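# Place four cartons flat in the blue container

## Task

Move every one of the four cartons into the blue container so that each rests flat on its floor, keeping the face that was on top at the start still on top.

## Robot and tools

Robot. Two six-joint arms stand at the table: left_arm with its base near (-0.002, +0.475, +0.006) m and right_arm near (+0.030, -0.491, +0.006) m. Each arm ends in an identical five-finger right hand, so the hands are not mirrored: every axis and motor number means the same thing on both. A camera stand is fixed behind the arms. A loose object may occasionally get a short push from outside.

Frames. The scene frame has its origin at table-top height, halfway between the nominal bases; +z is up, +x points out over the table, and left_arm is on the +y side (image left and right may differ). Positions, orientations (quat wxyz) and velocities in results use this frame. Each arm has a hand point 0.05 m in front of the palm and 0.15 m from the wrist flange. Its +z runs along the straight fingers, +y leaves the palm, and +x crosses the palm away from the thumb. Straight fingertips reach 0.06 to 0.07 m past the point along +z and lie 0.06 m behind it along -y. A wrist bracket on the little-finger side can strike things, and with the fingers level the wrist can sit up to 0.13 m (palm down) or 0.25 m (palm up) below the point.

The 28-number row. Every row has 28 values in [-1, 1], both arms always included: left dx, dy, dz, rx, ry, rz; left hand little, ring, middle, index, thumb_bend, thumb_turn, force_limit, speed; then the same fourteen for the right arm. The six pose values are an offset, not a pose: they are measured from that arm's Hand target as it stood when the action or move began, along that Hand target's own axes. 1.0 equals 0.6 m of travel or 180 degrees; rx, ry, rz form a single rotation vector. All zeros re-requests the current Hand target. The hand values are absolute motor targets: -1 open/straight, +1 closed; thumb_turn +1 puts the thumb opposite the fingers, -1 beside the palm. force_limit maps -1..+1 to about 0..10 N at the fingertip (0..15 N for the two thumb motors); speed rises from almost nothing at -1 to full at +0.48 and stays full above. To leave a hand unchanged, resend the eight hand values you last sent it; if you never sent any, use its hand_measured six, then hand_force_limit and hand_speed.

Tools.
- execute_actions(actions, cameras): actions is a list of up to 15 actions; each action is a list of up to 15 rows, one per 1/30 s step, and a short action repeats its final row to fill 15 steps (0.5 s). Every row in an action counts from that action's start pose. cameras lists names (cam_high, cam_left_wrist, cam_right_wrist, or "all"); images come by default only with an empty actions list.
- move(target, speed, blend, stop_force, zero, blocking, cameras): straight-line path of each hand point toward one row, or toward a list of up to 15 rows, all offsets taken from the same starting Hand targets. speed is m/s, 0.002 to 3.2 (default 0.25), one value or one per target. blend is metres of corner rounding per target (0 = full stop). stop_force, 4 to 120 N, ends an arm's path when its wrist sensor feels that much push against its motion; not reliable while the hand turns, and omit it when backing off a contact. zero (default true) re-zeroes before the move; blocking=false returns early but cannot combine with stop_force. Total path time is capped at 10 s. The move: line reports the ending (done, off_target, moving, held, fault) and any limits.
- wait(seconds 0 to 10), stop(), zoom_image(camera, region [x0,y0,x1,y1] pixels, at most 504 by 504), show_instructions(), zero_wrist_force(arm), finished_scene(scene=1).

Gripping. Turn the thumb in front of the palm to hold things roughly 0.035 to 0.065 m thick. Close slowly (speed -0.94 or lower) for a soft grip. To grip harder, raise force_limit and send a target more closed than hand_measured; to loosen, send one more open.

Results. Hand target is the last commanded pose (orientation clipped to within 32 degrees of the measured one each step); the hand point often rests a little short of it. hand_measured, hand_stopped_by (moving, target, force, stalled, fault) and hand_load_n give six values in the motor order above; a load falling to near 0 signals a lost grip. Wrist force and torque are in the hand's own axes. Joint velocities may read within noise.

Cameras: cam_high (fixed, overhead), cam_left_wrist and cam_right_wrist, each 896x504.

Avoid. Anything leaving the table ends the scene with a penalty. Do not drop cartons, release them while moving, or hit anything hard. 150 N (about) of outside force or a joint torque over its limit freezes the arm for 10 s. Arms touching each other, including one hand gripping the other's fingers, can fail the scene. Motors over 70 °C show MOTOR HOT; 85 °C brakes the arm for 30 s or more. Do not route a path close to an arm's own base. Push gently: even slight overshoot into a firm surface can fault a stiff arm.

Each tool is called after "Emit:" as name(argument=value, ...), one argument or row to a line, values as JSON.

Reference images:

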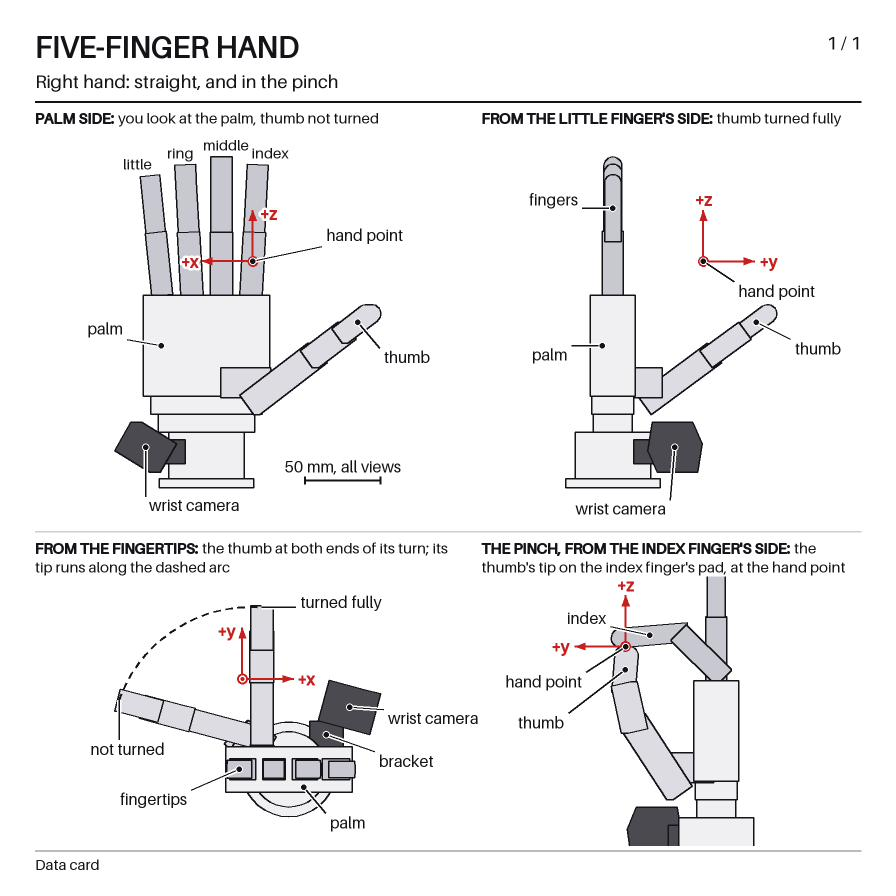

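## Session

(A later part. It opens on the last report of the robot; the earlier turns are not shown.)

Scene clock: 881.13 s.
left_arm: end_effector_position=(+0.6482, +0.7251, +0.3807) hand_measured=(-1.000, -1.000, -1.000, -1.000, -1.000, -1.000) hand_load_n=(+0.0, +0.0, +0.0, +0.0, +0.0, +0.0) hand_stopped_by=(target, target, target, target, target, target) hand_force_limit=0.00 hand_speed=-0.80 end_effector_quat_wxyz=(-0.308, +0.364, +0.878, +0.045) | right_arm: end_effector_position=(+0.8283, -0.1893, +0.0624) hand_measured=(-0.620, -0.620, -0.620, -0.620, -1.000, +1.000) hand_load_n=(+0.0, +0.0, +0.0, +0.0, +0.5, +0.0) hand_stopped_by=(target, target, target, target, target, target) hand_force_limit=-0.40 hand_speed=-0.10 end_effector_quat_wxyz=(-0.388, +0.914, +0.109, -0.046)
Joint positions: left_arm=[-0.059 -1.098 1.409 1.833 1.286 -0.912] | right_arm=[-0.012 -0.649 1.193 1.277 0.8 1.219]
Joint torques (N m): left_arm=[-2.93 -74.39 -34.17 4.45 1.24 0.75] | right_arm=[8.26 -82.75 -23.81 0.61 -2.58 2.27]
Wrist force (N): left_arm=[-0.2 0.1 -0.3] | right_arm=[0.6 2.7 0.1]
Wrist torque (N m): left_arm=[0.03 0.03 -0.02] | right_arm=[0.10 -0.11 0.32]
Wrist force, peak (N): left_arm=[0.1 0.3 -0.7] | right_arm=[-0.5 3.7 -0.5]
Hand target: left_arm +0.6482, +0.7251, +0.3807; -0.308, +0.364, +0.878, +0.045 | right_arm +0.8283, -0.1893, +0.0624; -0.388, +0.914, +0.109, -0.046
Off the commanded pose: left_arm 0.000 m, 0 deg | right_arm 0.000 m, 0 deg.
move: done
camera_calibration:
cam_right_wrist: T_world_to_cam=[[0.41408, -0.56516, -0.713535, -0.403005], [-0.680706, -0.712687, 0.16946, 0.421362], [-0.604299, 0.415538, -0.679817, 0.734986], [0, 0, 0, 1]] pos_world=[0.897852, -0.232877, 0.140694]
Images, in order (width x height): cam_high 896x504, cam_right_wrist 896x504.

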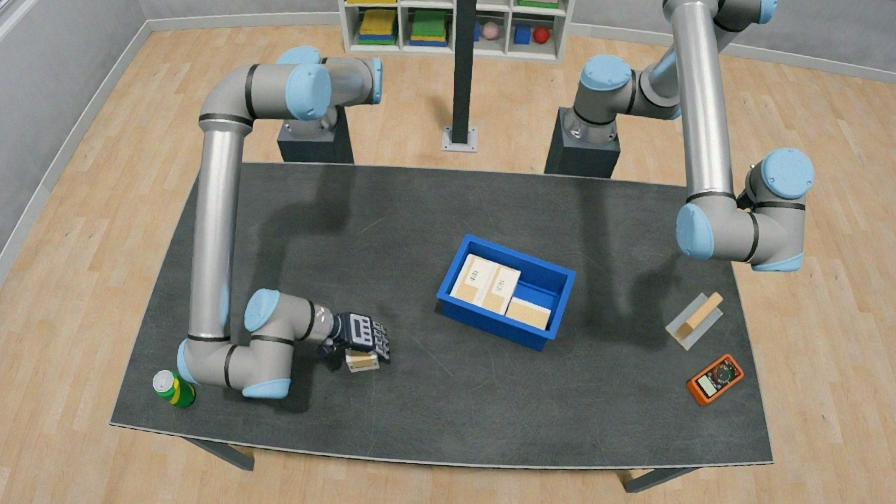

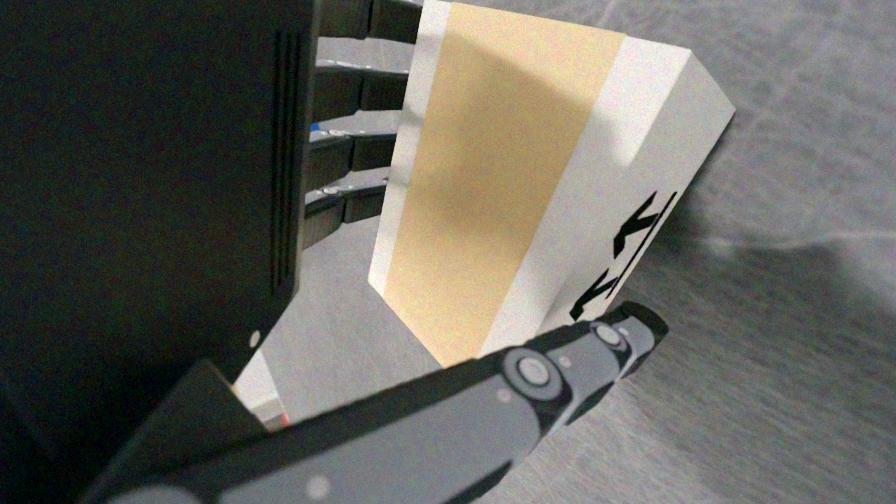

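Emit:
move(
  target=[0,0,0,0,0,0,-1,-1,-1,-1,-1,-1,0,-0.8,0,-0.0079,-0.0076,0,0,0,-0.62,-0.62,-0.62,-0.62,-1,1,-0.4,-0.1],
  speed=0.05,
)

Emit:
move(
  target=[0,0,0,0,0,0,-1,-1,-1,-1,-1,-1,0,-0.8,0,0,0,0,0,0,-0.45,-0.45,-0.26,-0.26,-0.78,1,0.1,-0.92],
  speed=0.06,
)

Emit:
move(
  target=[0,0,0,0,0,0,-1,-1,-1,-1,-1,-1,0,-0.8,0,0,0,0,0,0,-0.45,-0.45,-0.26,-0.26,-0.6,1,1,-0.94],
  speed=0.06,
)

Emit:
move(
  target=[0,0,0,0,0,0,-1,-1,-1,-1,-1,-1,0,-0.8,0,0,0,0,0,0,-0.45,-0.2,-0.26,-0.26,-0.6,1,-0.4,-0.94],
  speed=0.06,
  cameras=["cam_right_wrist"],
)

Scene clock: 888.13 s.
left_arm: end_effector_position=(+0.6482, +0.7251, +0.3807) hand_measured=(-1.000, -1.000, -1.000, -1.000, -1.000, -1.000) hand_load_n=(+0.0, +0.0, +0.0, +0.0, +0.0, +0.0) hand_stopped_by=(target, target, target, target, target, target) hand_force_limit=0.00 hand_speed=-0.80 end_effector_quat_wxyz=(-0.308, +0.364, +0.878, +0.045) | right_arm: end_effector_position=(+0.8283, -0.1893, +0.0688) hand_measured=(-0.620, -0.620, -0.620, -0.620, -1.000, +1.000) hand_load_n=(+0.0, +0.0, +0.0, +0.0, +0.0, +0.0) hand_stopped_by=(target, target, target, target, target, target) hand_force_limit=-0.40 hand_speed=-0.10 end_effector_quat_wxyz=(-0.388, +0.914, +0.109, -0.046)
Joint positions: left_arm=[-0.059 -1.098 1.409 1.833 1.286 -0.912] | right_arm=[-0.012 -0.655 1.192 1.284 0.8 1.219]
Joint torques (N m): left_arm=[-3.26 -73.2 -34.15 4.48 1.31 0.77] | right_arm=[7.09 -126.08 -41.39 7.08 -3.92 1.87]
Wrist force (N): left_arm=[0.0 0.3 -0.5] | right_arm=[0.1 2.5 -0.3]
Wrist torque (N m): left_arm=[0.07 0.01 0.01] | right_arm=[0.08 -0.04 0.29]
Wrist force, peak (N): left_arm=[-0.6 0.2 -0.5] | right_arm=[0.2 3.2 -0.1]
Hand target: left_arm +0.6482, +0.7251, +0.3807; -0.308, +0.364, +0.878, +0.045 | right_arm +0.8283, -0.1893, +0.0690; -0.388, +0.914, +0.109, -0.046
Off the commanded pose: left_arm 0.000 m, 0 deg | right_arm 0.000 m, 0 deg.
move: done

Scene clock: 889.87 s.
left_arm: end_effector_position=(+0.6482, +0.7251, +0.3807) hand_measured=(-1.000, -1.000, -1.000, -1.000, -1.000, -1.000) hand_load_n=(+0.0, +0.0, +0.0, +0.0, +0.0, +0.0) hand_stopped_by=(target, target, target, target, target, target) hand_force_limit=0.00 hand_speed=-0.80 end_effector_quat_wxyz=(-0.308, +0.364, +0.878, +0.045) | right_arm: end_effector_position=(+0.8283, -0.1893, +0.0690) hand_measured=(-0.450, -0.450, -0.300, -0.292, -0.836, +1.000) hand_load_n=(+0.0, +0.0, +5.5, +5.5, +9.0, +0.0) hand_stopped_by=(target, target, force, force, force, target) hand_force_limit=0.10 hand_speed=-0.92 end_effector_quat_wxyz=(-0.388, +0.914, +0.109, -0.046)
Joint positions: left_arm=[-0.059 -1.098 1.409 1.833 1.286 -0.912] | right_arm=[-0.012 -0.655 1.191 1.284 0.8 1.219]
Joint torques (N m): left_arm=[-3.44 -73.26 -34.14 4.56 1.2 0.67] | right_arm=[5.84 -120.64 -42.1 6.94 -4.02 0.63]
Wrist force (N): left_arm=[-0.2 0.1 -0.3] | right_arm=[0.2 3.4 0.3]
Wrist torque (N m): left_arm=[0.02 0.03 -0.01] | right_arm=[0.12 -0.08 0.33]
Wrist force, peak (N): left_arm=[0.0 0.5 -0.6] | right_arm=[0.0 3.7 0.3]
Hand target: left_arm +0.6482, +0.7251, +0.3807; -0.308, +0.364, +0.878, +0.045 | right_arm +0.8283, -0.1893, +0.0690; -0.388, +0.914, +0.109, -0.046
Off the commanded pose: left_arm 0.000 m, 0 deg | right_arm 0.000 m, 0 deg.
move: done

Scene clock: 890.37 s.
left_arm: end_effector_position=(+0.6482, +0.7251, +0.3807) hand_measured=(-1.000, -1.000, -1.000, -1.000, -1.000, -1.000) hand_load_n=(+0.0, +0.0, +0.0, +0.0, +0.0, -0.5) hand_stopped_by=(target, target, target, target, target, target) hand_force_limit=0.00 hand_speed=-0.80 end_effector_quat_wxyz=(-0.308, +0.364, +0.878, +0.045) | right_arm: end_effector_position=(+0.8283, -0.1893, +0.0690) hand_measured=(-0.450, -0.450, -0.300, -0.292, -0.824, +1.000) hand_load_n=(+0.0, +0.0, +8.5, +7.5, +14.0, -0.5) hand_stopped_by=(target, target, force, force, force, target) hand_force_limit=1.00 hand_speed=-0.94 end_effector_quat_wxyz=(-0.388, +0.914, +0.109, -0.046)
Joint positions: left_arm=[-0.059 -1.098 1.409 1.833 1.286 -0.912] | right_arm=[-0.012 -0.655 1.191 1.284 0.8 1.219]
Joint torques (N m): left_arm=[-3.24 -73.54 -34.4 4.46 1.29 0.74] | right_arm=[5.44 -120.58 -42.09 6.79 -3.63 0.32]
Wrist force (N): left_arm=[-0.2 0.5 -0.2] | right_arm=[0.6 4.1 1.0]
Wrist torque (N m): left_arm=[0.07 0.04 -0.01] | right_arm=[0.15 -0.11 0.33]
Wrist force, peak (N): left_arm=[-0.2 0.6 -0.6] | right_arm=[0.3 4.5 1.3]
Hand target: left_arm +0.6482, +0.7251, +0.3807; -0.308, +0.364, +0.878, +0.045 | right_arm +0.8283, -0.1893, +0.0690; -0.388, +0.914, +0.109, -0.046
Off the commanded pose: left_arm 0.000 m, 0 deg | right_arm 0.000 m, 0 deg.
move: done

Scene clock: 891.57 s.
left_arm: end_effector_position=(+0.6482, +0.7251, +0.3807) hand_measured=(-1.000, -1.000, -1.000, -1.000, -1.000, -1.000) hand_load_n=(+0.0, +0.0, +0.0, +0.0, +0.0, +0.0) hand_stopped_by=(target, target, target, target, target, target) hand_force_limit=0.00 hand_speed=-0.80 end_effector_quat_wxyz=(-0.308, +0.364, +0.878, +0.045) | right_arm: end_effector_position=(+0.8283, -0.1893, +0.0690) hand_measured=(-0.450, -0.294, -0.300, -0.292, -0.824, +1.000) hand_load_n=(+0.0, +4.5, +6.5, +6.5, +15.5, +1.5) hand_stopped_by=(target, force, force, force, force, target) hand_force_limit=-0.40 hand_speed=-0.94 end_effector_quat_wxyz=(-0.388, +0.914, +0.109, -0.046)
Joint positions: left_arm=[-0.059 -1.098 1.409 1.833 1.286 -0.912] | right_arm=[-0.012 -0.655 1.191 1.284 0.8 1.219]
Joint torques (N m): left_arm=[-3 -73.81 -34.14 4.49 1.34 0.7] | right_arm=[1.32 -119.69 -42.66 7.04 -3.74 -0.6]
Wrist force (N): left_arm=[-0.2 0.2 -0.1] | right_arm=[0.3 4.2 1.0]
Wrist torque (N m): left_arm=[0.04 0.03 -0.01] | right_arm=[0.14 -0.09 0.33]
Wrist force, peak (N): left_arm=[-0.2 0.0 -0.6] | right_arm=[0.4 4.4 1.0]
Hand target: left_arm +0.6482, +0.7251, +0.3807; -0.308, +0.364, +0.878, +0.045 | right_arm +0.8283, -0.1893, +0.0690; -0.388, +0.914, +0.109, -0.046
Off the commanded pose: left_arm 0.000 m, 0 deg | right_arm 0.000 m, 0 deg.
move: done
camera_calibration:
cam_right_wrist: T_world_to_cam=[[0.41408, -0.56516, -0.713535, -0.398296], [-0.680706, -0.712687, 0.16946, 0.420244], [-0.604299, 0.415538, -0.679817, 0.739473], [0, 0, 0, 1]] pos_world=[0.897852, -0.232877, 0.147294]
Images, in order (width x height): cam_right_wrist 896x504.

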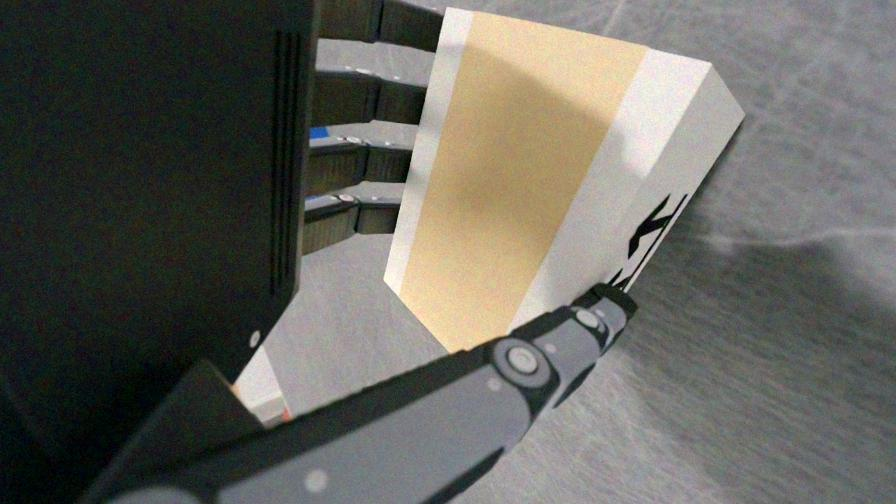

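Emit:
move(
  target=[0,0,0,0,0,0,-1,-1,-1,-1,-1,-1,0,-0.8,0,-0.018,-0.0174,0,0,0,-0.45,-0.2,-0.26,-0.26,-0.6,1,-0.4,-0.94],
  speed=0.02,
  cameras=["cam_right_wrist"],
)

Scene clock: 893.80 s.
left_arm: end_effector_position=(+0.6482, +0.7251, +0.3807) hand_measured=(-1.000, -1.000, -1.000, -1.000, -1.000, -1.000) hand_load_n=(+0.0, +0.0, +0.0, +0.0, +0.0, +0.0) hand_stopped_by=(target, target, target, target, target, target) hand_force_limit=0.00 hand_speed=-0.80 end_effector_quat_wxyz=(-0.308, +0.364, +0.878, +0.045) | right_arm: end_effector_position=(+0.8283, -0.1893, +0.0837) hand_measured=(-0.450, -0.294, -0.300, -0.292, -0.824, +1.000) hand_load_n=(+0.0, +5.0, +6.5, +6.5, +15.5, +1.5) hand_stopped_by=(target, force, force, force, force, target) hand_force_limit=-0.40 hand_speed=-0.94 end_effector_quat_wxyz=(-0.388, +0.914, +0.109, -0.046)
Joint positions: left_arm=[-0.059 -1.098 1.409 1.833 1.286 -0.912] | right_arm=[-0.012 -0.668 1.187 1.301 0.8 1.219]
Joint torques (N m): left_arm=[-3.99 -74.68 -34.37 4.53 1.28 0.81] | right_arm=[-3.94 -119.7 -43.22 7.42 -3.43 0.25]
Wrist force (N): left_arm=[0.2 0.1 -0.4] | right_arm=[0.5 4.0 1.3]
Wrist torque (N m): left_arm=[0.03 -0.02 0.01] | right_arm=[0.10 -0.12 0.33]
Wrist force, peak (N): left_arm=[-0.3 0.4 -0.5] | right_arm=[0.6 4.4 1.3]
Hand target: left_arm +0.6482, +0.7251, +0.3807; -0.308, +0.364, +0.878, +0.045 | right_arm +0.8283, -0.1893, +0.0840; -0.388, +0.914, +0.109, -0.046
Off the commanded pose: left_arm 0.000 m, 0 deg | right_arm 0.000 m, 0 deg.
move: done
camera_calibration:
cam_right_wrist: T_world_to_cam=[[0.41408, -0.56516, -0.713535, -0.387736], [-0.680706, -0.712687, 0.16946, 0.417736], [-0.604299, 0.415538, -0.679817, 0.749534], [0, 0, 0, 1]] pos_world=[0.897852, -0.232877, 0.162094]
Images, in order (width x height): cam_right_wrist 896x504.

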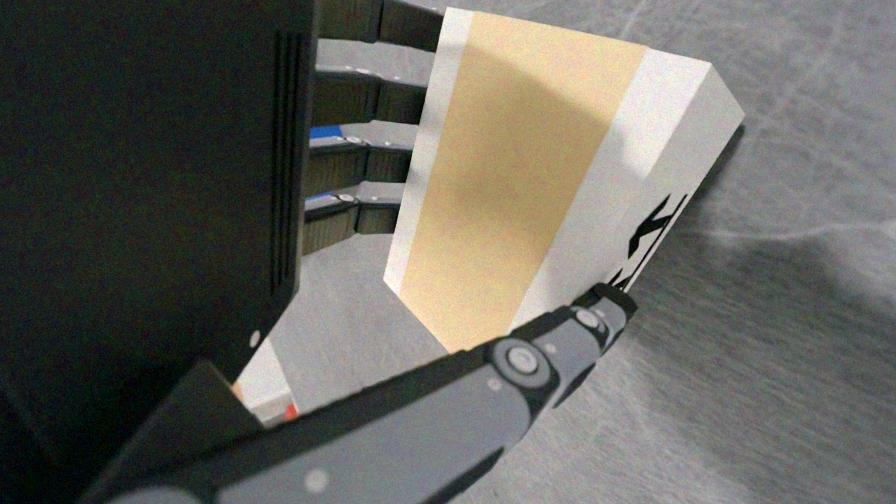

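Emit:
move(
  target=[0,0,0,0,0,0,-1,-1,-1,-1,-1,-1,0,-0.8,0,0.0176,0.017,0,0,0,-0.45,-0.2,-0.26,-0.26,-0.6,1,-0.4,-0.94],
  speed=0.02,
  stop_force=4,
)

Emit:
move(
  target=[
    [0,0,0,0,0,0,-1,-1,-1,-1,-1,-1,0,-0.8,0,0,0,0,0,0,-0.6,-0.62,-0.62,-0.62,-1,1,-0.4,-0.5],
    [0,0,0,0,0,0,-1,-1,-1,-1,-1,-1,0,-0.8,0,-0.0042,-0.0041,0.0222,0,0,-0.6,-0.62,-0.62,-0.62,-1,1,-0.4,-0.5],
  ],
  speed=0.05,
  cameras=["cam_right_wrist"],
)

Scene clock: 917.23 s.
left_arm: end_effector_position=(+0.6482, +0.7251, +0.3807) hand_measured=(-1.000, -1.000, -1.000, -1.000, -1.000, -1.000) hand_load_n=(+0.0, +0.0, +0.0, +0.0, +0.0, +0.0) hand_stopped_by=(target, target, target, target, target, target) hand_force_limit=0.00 hand_speed=-0.80 end_effector_quat_wxyz=(-0.308, +0.364, +0.878, +0.045) | right_arm: end_effector_position=(+0.8283, -0.1893, +0.0693) hand_measured=(-0.450, -0.294, -0.300, -0.292, -0.824, +1.000) hand_load_n=(+0.0, +4.5, +6.5, +6.5, +15.0, +2.0) hand_stopped_by=(target, force, force, force, force, target) hand_force_limit=-0.40 hand_speed=-0.94 end_effector_quat_wxyz=(-0.388, +0.914, +0.109, -0.046)
Joint positions: left_arm=[-0.059 -1.098 1.409 1.833 1.286 -0.912] | right_arm=[-0.012 -0.655 1.191 1.285 0.8 1.219]
Joint torques (N m): left_arm=[-3.61 -73.56 -34.38 4.38 1.15 0.74] | right_arm=[-13.15 -83.95 -25.17 0.37 -2.15 0.57]
Wrist force (N): left_arm=[0.0 0.0 -0.3] | right_arm=[0.5 3.9 1.1]
Wrist torque (N m): left_arm=[0.01 0.01 -0.01] | right_arm=[0.09 -0.13 0.34]
Wrist force, peak (N): left_arm=[-0.5 0.2 -0.6] | right_arm=[0.1 4.6 1.4]
Hand target: left_arm +0.6482, +0.7251, +0.3807; -0.308, +0.364, +0.878, +0.045 | right_arm +0.8283, -0.1893, +0.0693; -0.388, +0.914, +0.109, -0.046
Off the commanded pose: left_arm 0.000 m, 0 deg | right_arm 0.000 m, 0 deg.
move: done

Scene clock: 918.93 s.
left_arm: end_effector_position=(+0.6482, +0.7251, +0.3807) hand_measured=(-1.000, -1.000, -1.000, -1.000, -1.000, -1.000) hand_load_n=(+0.0, +0.0, +0.0, +0.0, +0.0, +0.0) hand_stopped_by=(target, target, target, target, target, target) hand_force_limit=0.00 hand_speed=-0.80 end_effector_quat_wxyz=(-0.308, +0.364, +0.878, +0.045) | right_arm: end_effector_position=(+0.8283, -0.1893, +0.0729) hand_measured=(-0.600, -0.620, -0.620, -0.620, -1.000, +1.000) hand_load_n=(+0.0, -0.5, +0.0, +0.0, -0.5, +0.0) hand_stopped_by=(target, target, target, target, target, target) hand_force_limit=-0.40 hand_speed=-0.50 end_effector_quat_wxyz=(-0.419, +0.900, +0.107, -0.050)
Joint positions: left_arm=[-0.059 -1.098 1.409 1.833 1.286 -0.912] | right_arm=[-0.029 -0.644 1.197 1.322 0.74 1.169]
Joint torques (N m): left_arm=[-2.56 -73.67 -34.32 4.38 1.41 0.65] | right_arm=[-16.3 -80.7 -23.18 7.18 -4.82 -2.83]
Wrist force (N): left_arm=[0.1 0.0 -0.3] | right_arm=[0.1 2.5 -0.4]
Wrist torque (N m): left_arm=[0.02 -0.01 -0.01] | right_arm=[0.12 -0.04 0.46]
Wrist force, peak (N): left_arm=[0.1 0.5 -0.6] | right_arm=[0.5 4.2 1.0]
Hand target: left_arm +0.6482, +0.7251, +0.3807; -0.308, +0.364, +0.878, +0.045 | right_arm +0.8283, -0.1893, +0.0729; -0.420, +0.900, +0.107, -0.050
Off the commanded pose: left_arm 0.000 m, 0 deg | right_arm 0.000 m, 0 deg.
move: done
camera_calibration:
cam_right_wrist: T_world_to_cam=[[0.402172, -0.515501, -0.756648, -0.373107], [-0.678252, -0.722878, 0.131992, 0.418377], [-0.615006, 0.460115, -0.640361, 0.756567], [0, 0, 0, 1]] pos_world=[0.899111, -0.23801, 0.146943]
Images, in order (width x height): cam_right_wrist 896x504.

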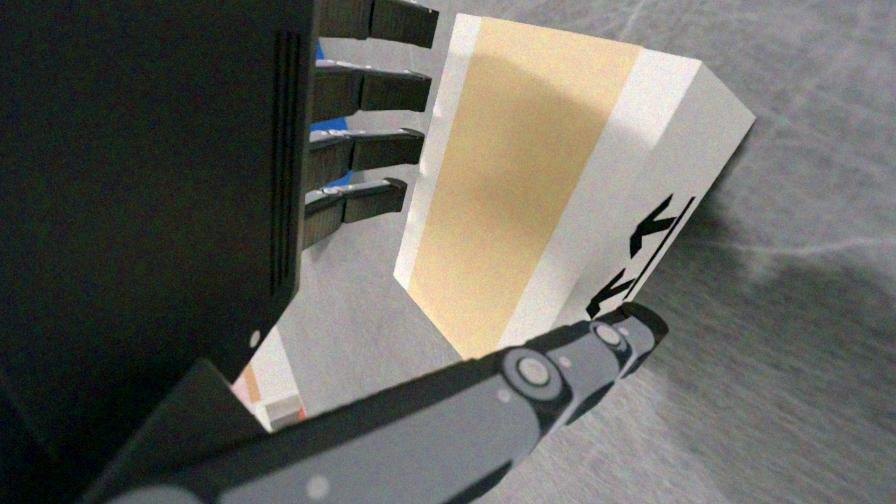

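Emit:
move(
  target=[0,0,0,0,0,0,-1,-1,-1,-1,-1,-1,0,-0.8,0,0,0,0,0,0,-0.45,-0.45,-0.24,-0.24,-0.78,1,0.1,-0.92],
  speed=0.06,
)

Emit:
move(
  target=[0,0,0,0,0,0,-1,-1,-1,-1,-1,-1,0,-0.8,0,0,0,0,0,0,-0.45,-0.45,-0.24,-0.24,-0.6,1,0.9,-0.94],
  speed=0.06,
)

Emit:
move(
  target=[0,0,0,0,0,0,-1,-1,-1,-1,-1,-1,0,-0.8,0,0,0,0,0,0,-0.45,-0.2,-0.24,-0.24,-0.6,1,-0.4,-0.94],
  speed=0.06,
  cameras=["cam_right_wrist"],
)

Scene clock: 925.03 s.
left_arm: end_effector_position=(+0.6482, +0.7251, +0.3807) hand_measured=(-1.000, -1.000, -1.000, -1.000, -1.000, -1.000) hand_load_n=(+0.0, +0.0, +0.0, +0.0, +0.0, +0.0) hand_stopped_by=(target, target, target, target, target, target) hand_force_limit=0.00 hand_speed=-0.80 end_effector_quat_wxyz=(-0.308, +0.364, +0.878, +0.045) | right_arm: end_effector_position=(+0.8283, -0.1893, +0.0729) hand_measured=(-0.450, -0.450, -0.292, -0.286, -0.832, +1.000) hand_load_n=(+0.0, +0.0, +5.5, +7.0, +9.5, -0.5) hand_stopped_by=(target, target, force, force, force, target) hand_force_limit=0.10 hand_speed=-0.92 end_effector_quat_wxyz=(-0.420, +0.900, +0.107, -0.050)
Joint positions: left_arm=[-0.059 -1.098 1.409 1.833 1.286 -0.912] | right_arm=[-0.029 -0.644 1.197 1.322 0.739 1.169]
Joint torques (N m): left_arm=[-2.61 -73.82 -34.48 4.49 1.32 0.79] | right_arm=[-13.46 -78.81 -25.87 7.06 -4.08 -2.38]
Wrist force (N): left_arm=[-0.2 0.1 -0.6] | right_arm=[-0.4 1.2 -0.2]
Wrist torque (N m): left_arm=[0.05 0.05 -0.02] | right_arm=[0.07 -0.03 0.45]
Wrist force, peak (N): left_arm=[0.1 0.1 -0.8] | right_arm=[0.2 2.9 -0.5]
Hand target: left_arm +0.6482, +0.7251, +0.3807; -0.308, +0.364, +0.878, +0.045 | right_arm +0.8283, -0.1893, +0.0729; -0.420, +0.900, +0.107, -0.050
Off the commanded pose: left_arm 0.000 m, 0 deg | right_arm 0.000 m, 0 deg.
move: done

Scene clock: 925.53 s.
left_arm: end_effector_position=(+0.6482, +0.7251, +0.3807) hand_measured=(-1.000, -1.000, -1.000, -1.000, -1.000, -1.000) hand_load_n=(+0.0, +0.0, +0.0, +0.0, +0.0, +0.0) hand_stopped_by=(target, target, target, target, target, target) hand_force_limit=0.00 hand_speed=-0.80 end_effector_quat_wxyz=(-0.308, +0.364, +0.878, +0.045) | right_arm: end_effector_position=(+0.8283, -0.1894, +0.0729) hand_measured=(-0.450, -0.450, -0.292, -0.286, -0.822, +1.000) hand_load_n=(+0.0, +0.0, +7.0, +8.5, +13.5, -0.5) hand_stopped_by=(target, target, force, force, force, target) hand_force_limit=0.90 hand_speed=-0.94 end_effector_quat_wxyz=(-0.420, +0.900, +0.107, -0.050)
Joint positions: left_arm=[-0.059 -1.098 1.409 1.833 1.286 -0.912] | right_arm=[-0.029 -0.644 1.197 1.322 0.739 1.169]
Joint torques (N m): left_arm=[-3.23 -74.55 -34.12 4.53 1.31 0.75] | right_arm=[-13.65 -80.43 -25.44 6.44 -4.26 -2.67]
Wrist force (N): left_arm=[0.0 0.1 -0.5] | right_arm=[0.0 2.4 0.4]
Wrist torque (N m): left_arm=[0.04 0.01 0.00] | right_arm=[0.05 -0.03 0.45]
Wrist force, peak (N): left_arm=[-0.3 0.3 -0.6] | right_arm=[-0.1 3.8 0.2]
Hand target: left_arm +0.6482, +0.7251, +0.3807; -0.308, +0.364, +0.878, +0.045 | right_arm +0.8283, -0.1893, +0.0729; -0.420, +0.900, +0.107, -0.050
Off the commanded pose: left_arm 0.000 m, 0 deg | right_arm 0.000 m, 0 deg.
move: done

Scene clock: 926.73 s.
left_arm: end_effector_position=(+0.6482, +0.7251, +0.3807) hand_measured=(-1.000, -1.000, -1.000, -1.000, -1.000, -1.000) hand_load_n=(+0.0, +0.0, +0.0, +0.0, -0.5, +0.0) hand_stopped_by=(target, target, target, target, target, target) hand_force_limit=0.00 hand_speed=-0.80 end_effector_quat_wxyz=(-0.308, +0.364, +0.878, +0.045) | right_arm: end_effector_position=(+0.8283, -0.1894, +0.0729) hand_measured=(-0.450, -0.292, -0.292, -0.286, -0.822, +1.000) hand_load_n=(+0.0, +2.5, +6.0, +7.5, +14.0, +0.0) hand_stopped_by=(target, force, force, force, force, target) hand_force_limit=-0.40 hand_speed=-0.94 end_effector_quat_wxyz=(-0.420, +0.900, +0.107, -0.050)
Joint positions: left_arm=[-0.059 -1.098 1.409 1.833 1.286 -0.912] | right_arm=[-0.029 -0.644 1.197 1.322 0.739 1.169]
Joint torques (N m): left_arm=[-4 -74.12 -34.47 4.45 1.24 0.91] | right_arm=[-13.24 -84.62 -27.69 5.4 -3.7 -2]
Wrist force (N): left_arm=[0.0 0.2 -0.1] | right_arm=[0.3 2.6 0.0]
Wrist torque (N m): left_arm=[0.03 -0.01 0.00] | right_arm=[0.10 -0.03 0.43]
Wrist force, peak (N): left_arm=[0.1 0.2 -0.7] | right_arm=[-0.1 3.1 0.3]
Hand target: left_arm +0.6482, +0.7251, +0.3807; -0.308, +0.364, +0.878, +0.045 | right_arm +0.8283, -0.1893, +0.0729; -0.420, +0.900, +0.107, -0.050
Off the commanded pose: left_arm 0.000 m, 0 deg | right_arm 0.000 m, 0 deg.
move: done
camera_calibration:
cam_right_wrist: T_world_to_cam=[[0.402094, -0.5153, -0.756826, -0.372963], [-0.678278, -0.722884, 0.131828, 0.418423], [-0.615028, 0.460331, -0.640184, 0.756612], [0, 0, 0, 1]] pos_world=[0.899111, -0.238009, 0.146943]
Images, in order (width x height): cam_right_wrist 896x504.

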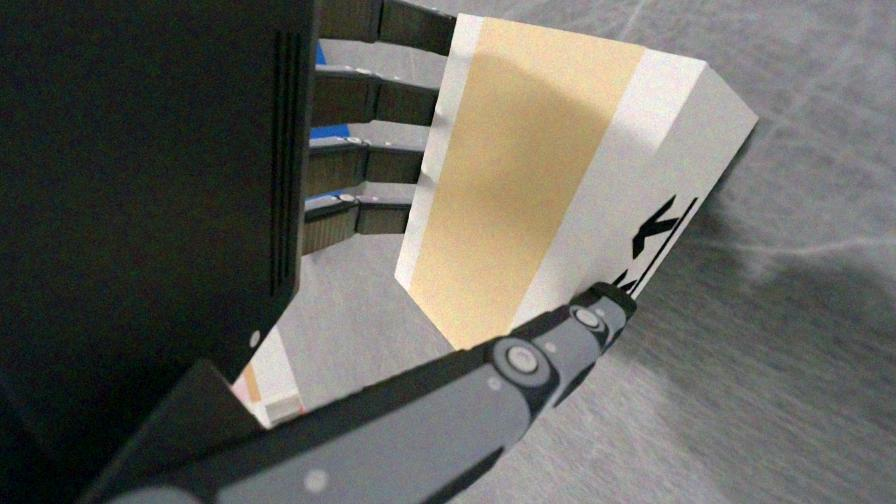

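Emit:
move(
  target=[0,0,0,0,0,0,-1,-1,-1,-1,-1,-1,0,-0.8,0,-0.0192,-0.0161,0,0,0,-0.45,-0.2,-0.24,-0.24,-0.6,1,-0.4,-0.94],
  speed=0.02,
  cameras=["cam_right_wrist"],
)

Scene clock: 929.47 s.
left_arm: end_effector_position=(+0.6482, +0.7251, +0.3807) hand_measured=(-1.000, -1.000, -1.000, -1.000, -1.000, -1.000) hand_load_n=(+0.0, +0.0, +0.0, +0.0, +0.0, +0.0) hand_stopped_by=(target, target, target, target, target, target) hand_force_limit=0.00 hand_speed=-0.80 end_effector_quat_wxyz=(-0.308, +0.364, +0.878, +0.045) | right_arm: end_effector_position=(+0.8283, -0.1893, +0.0876) hand_measured=(-0.450, -0.292, -0.292, -0.286, -0.822, +1.000) hand_load_n=(+0.0, +2.0, +6.0, +8.0, +14.0, +0.5) hand_stopped_by=(target, force, force, force, force, target) hand_force_limit=-0.40 hand_speed=-0.94 end_effector_quat_wxyz=(-0.420, +0.900, +0.107, -0.050)
Joint positions: left_arm=[-0.059 -1.098 1.409 1.833 1.286 -0.912] | right_arm=[-0.029 -0.658 1.194 1.339 0.739 1.169]
Joint torques (N m): left_arm=[-2.76 -74.24 -34.29 4.51 1.15 0.61] | right_arm=[-6.96 -123.88 -43.6 7.42 -3.23 0.22]
Wrist force (N): left_arm=[0.1 0.3 -0.3] | right_arm=[0.0 4.4 1.2]
Wrist torque (N m): left_arm=[0.06 -0.01 0.01] | right_arm=[0.15 -0.05 0.50]
Wrist force, peak (N): left_arm=[-0.2 0.3 -0.7] | right_arm=[0.2 4.4 1.2]
Hand target: left_arm +0.6482, +0.7251, +0.3807; -0.308, +0.364, +0.878, +0.045 | right_arm +0.8283, -0.1893, +0.0879; -0.420, +0.900, +0.107, -0.050
Off the commanded pose: left_arm 0.000 m, 0 deg | right_arm 0.000 m, 0 deg.
move: done
camera_calibration:
cam_right_wrist: T_world_to_cam=[[0.402067, -0.515329, -0.756821, -0.361821], [-0.678294, -0.722863, 0.131858, 0.4165], [-0.615028, 0.460331, -0.640184, 0.766023], [0, 0, 0, 1]] pos_world=[0.899111, -0.238009, 0.161643]
Images, in order (width x height): cam_right_wrist 896x504.

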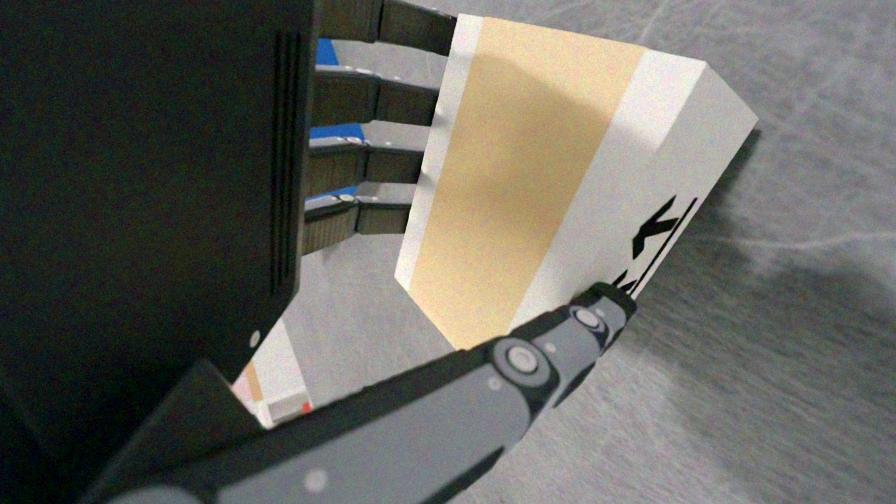

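Emit:
move(
  target=[
    [0,0,0,0,0,0,-1,-1,-1,-1,-1,-1,0,-0.8,0,-0.1494,-0.1253,0,0,0,-0.45,-0.2,-0.24,-0.24,-0.6,1,-0.4,-0.94],
    [0,0,0,0,0,0,-1,-1,-1,-1,-1,-1,0,-0.8,-0.078,-0.6229,0.439,0,-0.2451,-0.2057,-0.45,-0.2,-0.24,-0.24,-0.6,1,-0.4,-0.94],
  ],
  speed=[0.08, 0.16],
  blend=0.02,
  cameras=["cam_high", "cam_right_wrist"],
)

Scene clock: 937.80 s.
left_arm: end_effector_position=(+0.6482, +0.7251, +0.3807) hand_measured=(-1.000, -1.000, -1.000, -1.000, -1.000, -1.000) hand_load_n=(+0.0, +0.0, +0.0, +0.0, +0.0, +0.5) hand_stopped_by=(target, target, target, target, target, target) hand_force_limit=0.00 hand_speed=-0.80 end_effector_quat_wxyz=(-0.308, +0.364, +0.878, +0.045) | right_arm: end_effector_position=(+0.6792, +0.2294, +0.2048) hand_measured=(-0.450, -0.292, -0.292, -0.286, -0.822, +1.000) hand_load_n=(+0.0, +2.5, +6.0, +7.5, +14.5, +0.5) hand_stopped_by=(target, force, force, force, force, target) hand_force_limit=-0.40 hand_speed=-0.94 end_effector_quat_wxyz=(-0.344, +0.737, +0.527, -0.246)
Joint positions: left_arm=[-0.059 -1.098 1.409 1.833 1.286 -0.912] | right_arm=[0.545 -0.315 0.362 2.177 0.944 0.654]
Joint torques (N m): left_arm=[-2.85 -74.52 -34.34 4.55 1.17 0.65] | right_arm=[4.82 -99.11 -47.14 7.81 3.11 -2.7]
Wrist force (N): left_arm=[-0.2 0.2 -0.2] | right_arm=[0.1 4.3 0.4]
Wrist torque (N m): left_arm=[0.03 0.04 -0.02] | right_arm=[0.25 -0.08 0.60]
Wrist force, peak (N): left_arm=[-0.2 -0.1 -0.8] | right_arm=[-0.3 5.4 0.5]
Hand target: left_arm +0.6482, +0.7251, +0.3807; -0.308, +0.364, +0.878, +0.045 | right_arm +0.6793, +0.2294, +0.2048; -0.344, +0.737, +0.527, -0.246
Off the commanded pose: left_arm 0.000 m, 0 deg | right_arm 0.000 m, 0 deg.
move: done
camera_calibration:
cam_right_wrist: T_world_to_cam=[[0.650641, 0.063036, -0.756764, -0.298917], [0.24676, -0.960019, 0.132189, 0.0286304], [-0.718175, -0.272747, -0.640183, 0.794832], [0, 0, 0, 1]] pos_world=[0.758251, 0.263116, 0.278843]
Images, in order (width x height): cam_high 896x504, cam_right_wrist 896x504.

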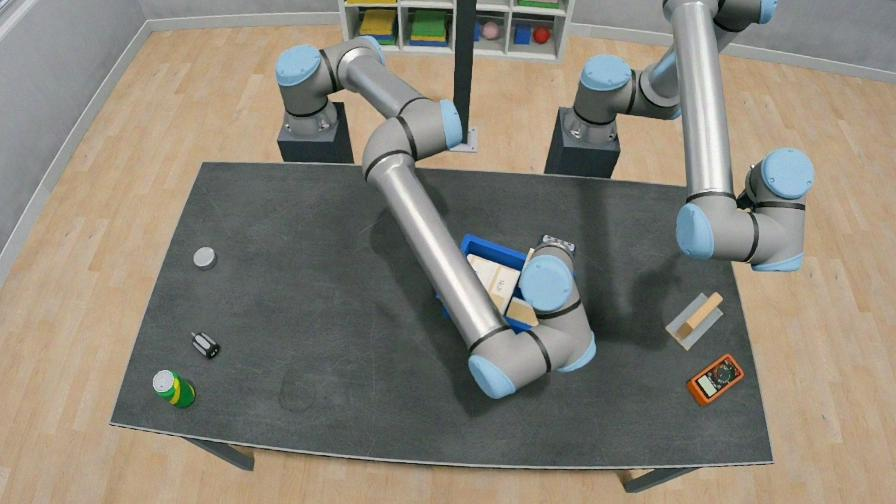

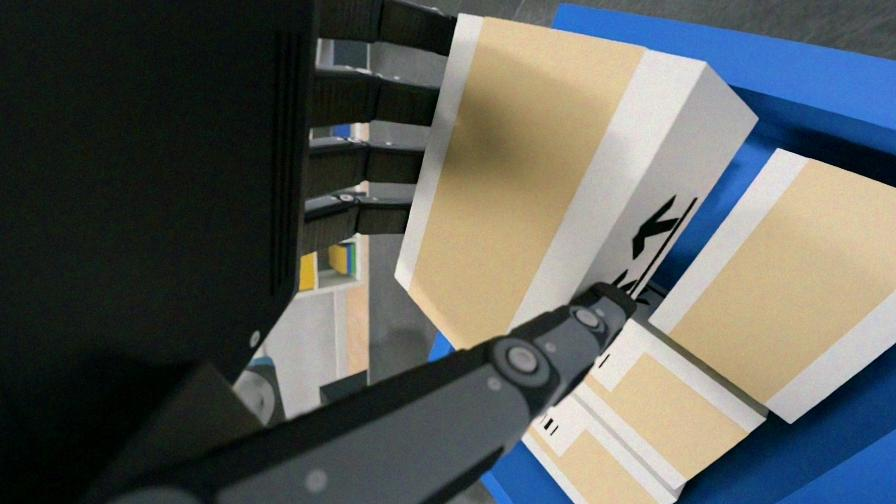

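Emit:
move(
  target=[
    [0,0,0,0,0,0,-1,-1,-1,-1,-1,-1,0,-0.8,0,0.0027,-0.0032,0,0,0,-0.45,-0.2,-0.24,-0.24,-0.6,1,-0.4,-0.94],
    [0,0,0,0,0,0,-1,-1,-1,-1,-1,-1,0,-0.8,0,0.1368,0.1093,0,0,0,-0.45,-0.2,-0.24,-0.24,-0.6,1,-0.4,-0.94],
  ],
  speed=0.06,
  stop_force=6,
  cameras=["cam_high", "cam_right_wrist"],
)

Scene clock: 946.03 s.
left_arm: end_effector_position=(+0.6482, +0.7251, +0.3807) hand_measured=(-1.000, -1.000, -1.000, -1.000, -1.000, -1.000) hand_load_n=(+0.0, +0.0, +0.0, +0.0, +0.0, +0.0) hand_stopped_by=(target, target, target, target, target, target) hand_force_limit=0.00 hand_speed=-0.80 end_effector_quat_wxyz=(-0.308, +0.364, +0.878, +0.045) | right_arm: end_effector_position=(+0.6816, +0.2286, +0.1334) hand_measured=(-0.450, -0.294, -0.294, -0.286, -0.822, +1.000) hand_load_n=(-0.5, +3.5, +6.5, +8.0, +14.0, -0.5) hand_stopped_by=(target, force, force, force, force, target) hand_force_limit=-0.40 hand_speed=-0.94 end_effector_quat_wxyz=(-0.344, +0.737, +0.527, -0.246)
Joint positions: left_arm=[-0.059 -1.098 1.409 1.833 1.286 -0.912] | right_arm=[0.543 -0.281 0.419 2.087 0.945 0.652]
Joint torques (N m): left_arm=[-3.71 -73.55 -34.09 4.53 1.14 0.81] | right_arm=[3.53 -144.61 -49.03 6.96 0.94 0.92]
Wrist force (N): left_arm=[0.1 0.2 -0.6] | right_arm=[-0.5 3.5 1.9]
Wrist torque (N m): left_arm=[0.07 0.00 0.01] | right_arm=[0.35 -0.10 0.53]
Wrist force, peak (N): left_arm=[0.2 0.1 -0.8] | right_arm=[-0.7 -6.2 -15.1]
Hand target: left_arm +0.6482, +0.7251, +0.3807; -0.308, +0.364, +0.878, +0.045 | right_arm +0.6816, +0.2286, +0.1334; -0.344, +0.737, +0.527, -0.246 (not the last commanded pose)
Off the commanded pose: left_arm 0.000 m, 0 deg | right_arm 0.034 m, 0 deg.
move: contact (right_arm); path passed 1 of 2 targets
camera_calibration:
cam_right_wrist: T_world_to_cam=[[0.650563, 0.0630704, -0.756829, -0.354472], [0.246946, -0.959959, 0.132275, 0.0365456], [-0.718182, -0.272949, -0.640089, 0.750603], [0, 0, 0, 1]] pos_world=[0.760652, 0.262316, 0.207344]
Images, in order (width x height): cam_high 896x504, cam_right_wrist 896x504.

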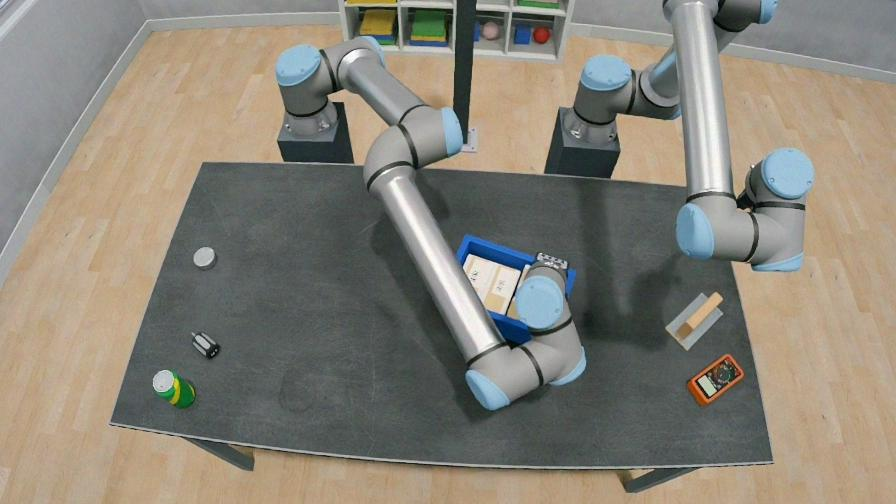

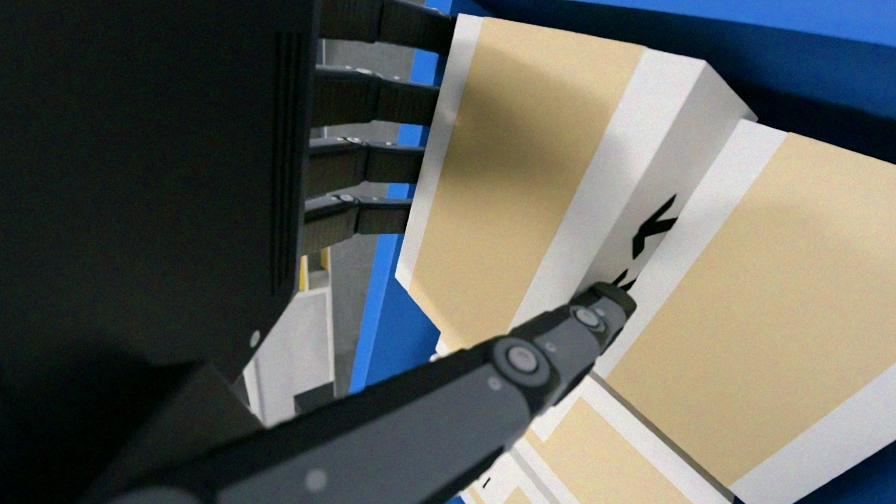

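Emit:
move(
  target=[0,0,0,0,0,0,-1,-1,-1,-1,-1,-1,0,-0.8,0,-0.0153,-0.0129,0,0,0,-0.45,-0.2,-0.24,-0.24,-0.6,1,-0.4,-0.94],
  speed=0.06,
)

Emit:
move(
  target=[0,0,0,0,0,0,-1,-1,-1,-1,-1,-1,0,-0.8,0,0,0,0,0,0,-0.24,-0.2,-0.24,-0.24,-0.6,1,-0.5,-0.9],
  speed=0.06,
  cameras=["cam_high", "cam_right_wrist"],
)

Scene clock: 959.07 s.
left_arm: end_effector_position=(+0.6482, +0.7251, +0.3807) hand_measured=(-1.000, -1.000, -1.000, -1.000, -1.000, -1.000) hand_load_n=(+0.0, +0.0, +0.0, +0.0, +0.0, +0.0) hand_stopped_by=(target, target, target, target, target, target) hand_force_limit=0.00 hand_speed=-0.80 end_effector_quat_wxyz=(-0.308, +0.364, +0.878, +0.045) | right_arm: end_effector_position=(+0.6816, +0.2286, +0.1451) hand_measured=(-0.450, -0.294, -0.294, -0.286, -0.822, +1.000) hand_load_n=(+0.0, +3.5, +6.5, +8.0, +14.0, -0.5) hand_stopped_by=(target, force, force, force, force, target) hand_force_limit=-0.40 hand_speed=-0.94 end_effector_quat_wxyz=(-0.344, +0.737, +0.527, -0.246)
Joint positions: left_arm=[-0.059 -1.098 1.409 1.833 1.286 -0.912] | right_arm=[0.543 -0.287 0.411 2.101 0.945 0.652]
Joint torques (N m): left_arm=[-2.63 -73.9 -34.16 4.4 1.34 0.79] | right_arm=[0.04 -143.21 -49 7.36 1.52 0.84]
Wrist force (N): left_arm=[-0.3 0.1 -0.6] | right_arm=[-0.5 4.0 1.9]
Wrist torque (N m): left_arm=[0.05 0.06 -0.02] | right_arm=[0.40 -0.09 0.53]
Wrist force, peak (N): left_arm=[0.2 0.2 -0.8] | right_arm=[-0.9 4.4 1.8]
Hand target: left_arm +0.6482, +0.7251, +0.3807; -0.308, +0.364, +0.878, +0.045 | right_arm +0.6817, +0.2286, +0.1454; -0.344, +0.737, +0.527, -0.246
Off the commanded pose: left_arm 0.000 m, 0 deg | right_arm 0.000 m, 0 deg.
move: done

Scene clock: 959.97 s.
left_arm: end_effector_position=(+0.6482, +0.7251, +0.3807) hand_measured=(-1.000, -1.000, -1.000, -1.000, -1.000, -1.000) hand_load_n=(-0.5, +0.0, +0.0, +0.0, +0.0, +0.0) hand_stopped_by=(target, target, target, target, target, target) hand_force_limit=0.00 hand_speed=-0.80 end_effector_quat_wxyz=(-0.308, +0.364, +0.878, +0.045) | right_arm: end_effector_position=(+0.6816, +0.2286, +0.1454) hand_measured=(-0.274, -0.292, -0.294, -0.286, -0.822, +1.000) hand_load_n=(+5.0, +1.5, +5.0, +7.5, +14.5, +1.0) hand_stopped_by=(force, force, force, force, force, target) hand_force_limit=-0.50 hand_speed=-0.90 end_effector_quat_wxyz=(-0.344, +0.737, +0.527, -0.246)
Joint positions: left_arm=[-0.059 -1.098 1.409 1.833 1.286 -0.912] | right_arm=[0.543 -0.287 0.411 2.102 0.945 0.652]
Joint torques (N m): left_arm=[-2.37 -74.16 -33.81 4.49 1.21 0.73] | right_arm=[-6.88 -142.58 -48.72 7.09 2.47 -1.3]
Wrist force (N): left_arm=[-0.1 -0.2 -0.5] | right_arm=[0.2 3.0 1.7]
Wrist torque (N m): left_arm=[-0.01 0.03 -0.02] | right_arm=[0.38 -0.16 0.48]
Wrist force, peak (N): left_arm=[0.1 0.7 -0.4] | right_arm=[-0.5 4.3 1.9]
Hand target: left_arm +0.6482, +0.7251, +0.3807; -0.308, +0.364, +0.878, +0.045 | right_arm +0.6817, +0.2286, +0.1454; -0.344, +0.737, +0.527, -0.246
Off the commanded pose: left_arm 0.000 m, 0 deg | right_arm 0.000 m, 0 deg.
move: done
camera_calibration:
cam_right_wrist: T_world_to_cam=[[0.650563, 0.0630704, -0.756829, -0.345315], [0.246946, -0.959959, 0.132275, 0.034945], [-0.718182, -0.272949, -0.640089, 0.758349], [0, 0, 0, 1]] pos_world=[0.760652, 0.262316, 0.219444]
Images, in order (width x height): cam_high 896x504, cam_right_wrist 896x504.

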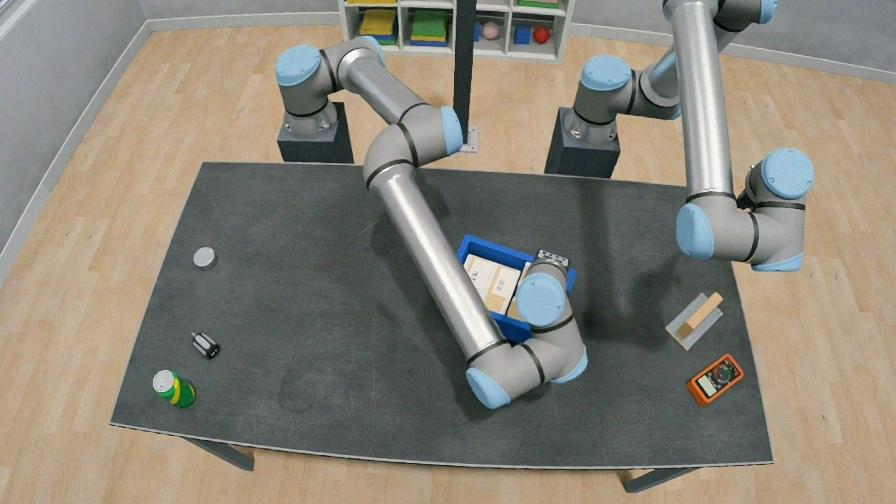

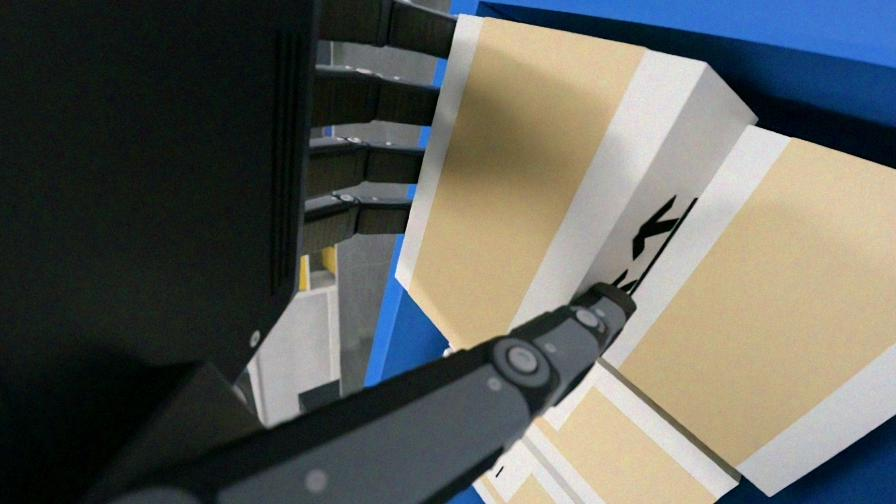

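Emit:
move(
  target=[0,0,0,0,0,0,-1,-1,-1,-1,-1,-1,0,-0.8,0,0.0582,0.0489,0,0,0,-0.24,-0.2,-0.24,-0.24,-0.6,1,-0.5,-0.9],
  speed=0.04,
  stop_force=5,
  cameras=["cam_high", "cam_right_wrist"],
)

Scene clock: 963.33 s.
left_arm: end_effector_position=(+0.6482, +0.7251, +0.3807) hand_measured=(-1.000, -1.000, -1.000, -1.000, -1.000, -1.000) hand_load_n=(+0.0, +0.0, +0.0, +0.0, +0.0, +0.0) hand_stopped_by=(target, target, target, target, target, target) hand_force_limit=0.00 hand_speed=-0.80 end_effector_quat_wxyz=(-0.308, +0.364, +0.878, +0.045) | right_arm: end_effector_position=(+0.6816, +0.2286, +0.0998) hand_measured=(-0.274, -0.292, -0.294, -0.286, -0.822, +1.000) hand_load_n=(+5.0, +1.5, +5.0, +7.5, +14.5, +1.5) hand_stopped_by=(force, force, force, force, force, target) hand_force_limit=-0.50 hand_speed=-0.90 end_effector_quat_wxyz=(-0.344, +0.737, +0.527, -0.246)
Joint positions: left_arm=[-0.059 -1.098 1.409 1.833 1.286 -0.912] | right_arm=[0.543 -0.26 0.436 2.049 0.945 0.652]
Joint torques (N m): left_arm=[-2.73 -73.32 -33.71 4.62 1.25 0.83] | right_arm=[-14.45 -101.42 -30.19 0.64 0.13 1.1]
Wrist force (N): left_arm=[0.2 -0.1 -0.7] | right_arm=[-0.6 3.1 1.5]
Wrist torque (N m): left_arm=[0.02 -0.01 0.00] | right_arm=[0.35 -0.05 0.47]
Wrist force, peak (N): left_arm=[0.1 0.0 -0.8] | right_arm=[-0.4 3.7 1.9]
Hand target: left_arm +0.6482, +0.7251, +0.3807; -0.308, +0.364, +0.878, +0.045 | right_arm +0.6816, +0.2286, +0.0998; -0.344, +0.737, +0.527, -0.246
Off the commanded pose: left_arm 0.000 m, 0 deg | right_arm 0.000 m, 0 deg.
move: done
camera_calibration:
cam_right_wrist: T_world_to_cam=[[0.650547, 0.0631327, -0.756837, -0.379898], [0.246989, -0.959955, 0.132225, 0.0408695], [-0.718182, -0.272949, -0.640089, 0.729069], [0, 0, 0, 1]] pos_world=[0.760652, 0.262216, 0.173744]
Images, in order (width x height): cam_high 896x504, cam_right_wrist 896x504.

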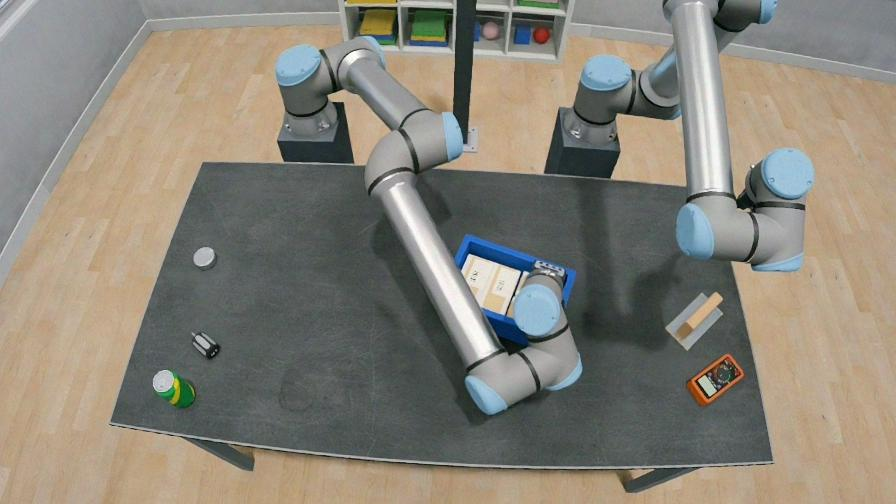

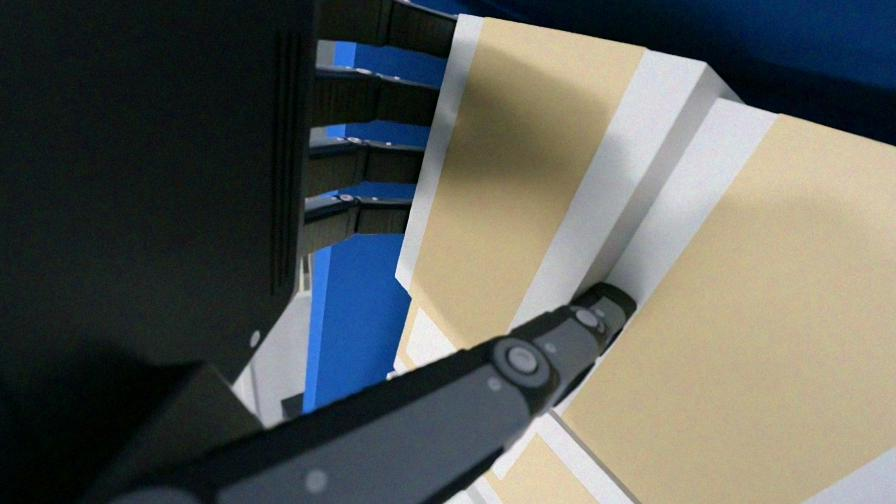

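Emit:
move(
  target=[0,0,0,0,0,0,-1,-1,-1,-1,-1,-1,0,-0.8,0,0.0054,-0.0064,0,0,0,-0.24,-0.2,-0.24,-0.24,-0.6,1,-0.5,-0.9],
  speed=0.008,
  stop_force=4,
  cameras=["cam_right_wrist"],
)

Scene clock: 970.00 s.
left_arm: end_effector_position=(+0.6482, +0.7251, +0.3807) hand_measured=(-1.000, -1.000, -1.000, -1.000, -1.000, -1.000) hand_load_n=(+0.0, +0.0, +0.0, +0.0, +0.0, +0.5) hand_stopped_by=(target, target, target, target, target, target) hand_force_limit=0.00 hand_speed=-0.80 end_effector_quat_wxyz=(-0.308, +0.364, +0.878, +0.045) | right_arm: end_effector_position=(+0.6864, +0.2269, +0.0997) hand_measured=(-0.274, -0.292, -0.294, -0.286, -0.822, +1.000) hand_load_n=(+3.0, +1.0, +6.5, +11.0, +13.5, +5.0) hand_stopped_by=(force, force, force, force, force, target) hand_force_limit=-0.50 hand_speed=-0.90 end_effector_quat_wxyz=(-0.344, +0.737, +0.527, -0.246)
Joint positions: left_arm=[-0.059 -1.098 1.409 1.833 1.286 -0.912] | right_arm=[0.539 -0.251 0.417 2.061 0.947 0.648]
Joint torques (N m): left_arm=[-3.02 -73.65 -34.74 4.53 1.12 0.78] | right_arm=[-20.46 -103.96 -49.06 6.52 3.9 -2.64]
Wrist force (N): left_arm=[-0.1 0.6 -0.3] | right_arm=[-0.6 1.6 3.7]
Wrist torque (N m): left_arm=[0.10 0.02 0.01] | right_arm=[0.47 0.08 0.66]
Wrist force, peak (N): left_arm=[0.2 0.4 -0.6] | right_arm=[-0.4 2.1 3.7]
Hand target: left_arm +0.6482, +0.7251, +0.3807; -0.308, +0.364, +0.878, +0.045 | right_arm +0.6864, +0.2269, +0.0997; -0.344, +0.737, +0.527, -0.246
Off the commanded pose: left_arm 0.000 m, 0 deg | right_arm 0.000 m, 0 deg.
move: done
camera_calibration:
cam_right_wrist: T_world_to_cam=[[0.650563, 0.0630704, -0.756829, -0.382917], [0.246946, -0.959959, 0.132275, 0.0381727], [-0.718182, -0.272949, -0.640089, 0.73208], [0, 0, 0, 1]] pos_world=[0.765452, 0.260616, 0.173744]
Images, in order (width x height): cam_right_wrist 896x504.

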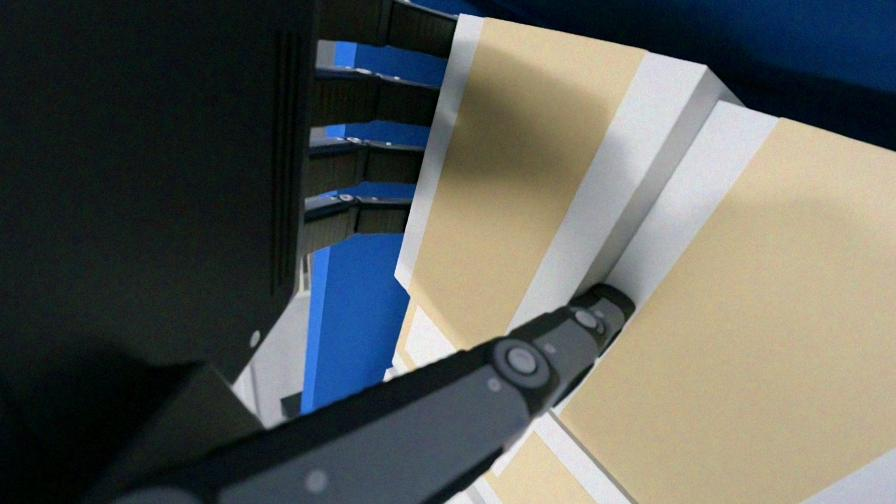

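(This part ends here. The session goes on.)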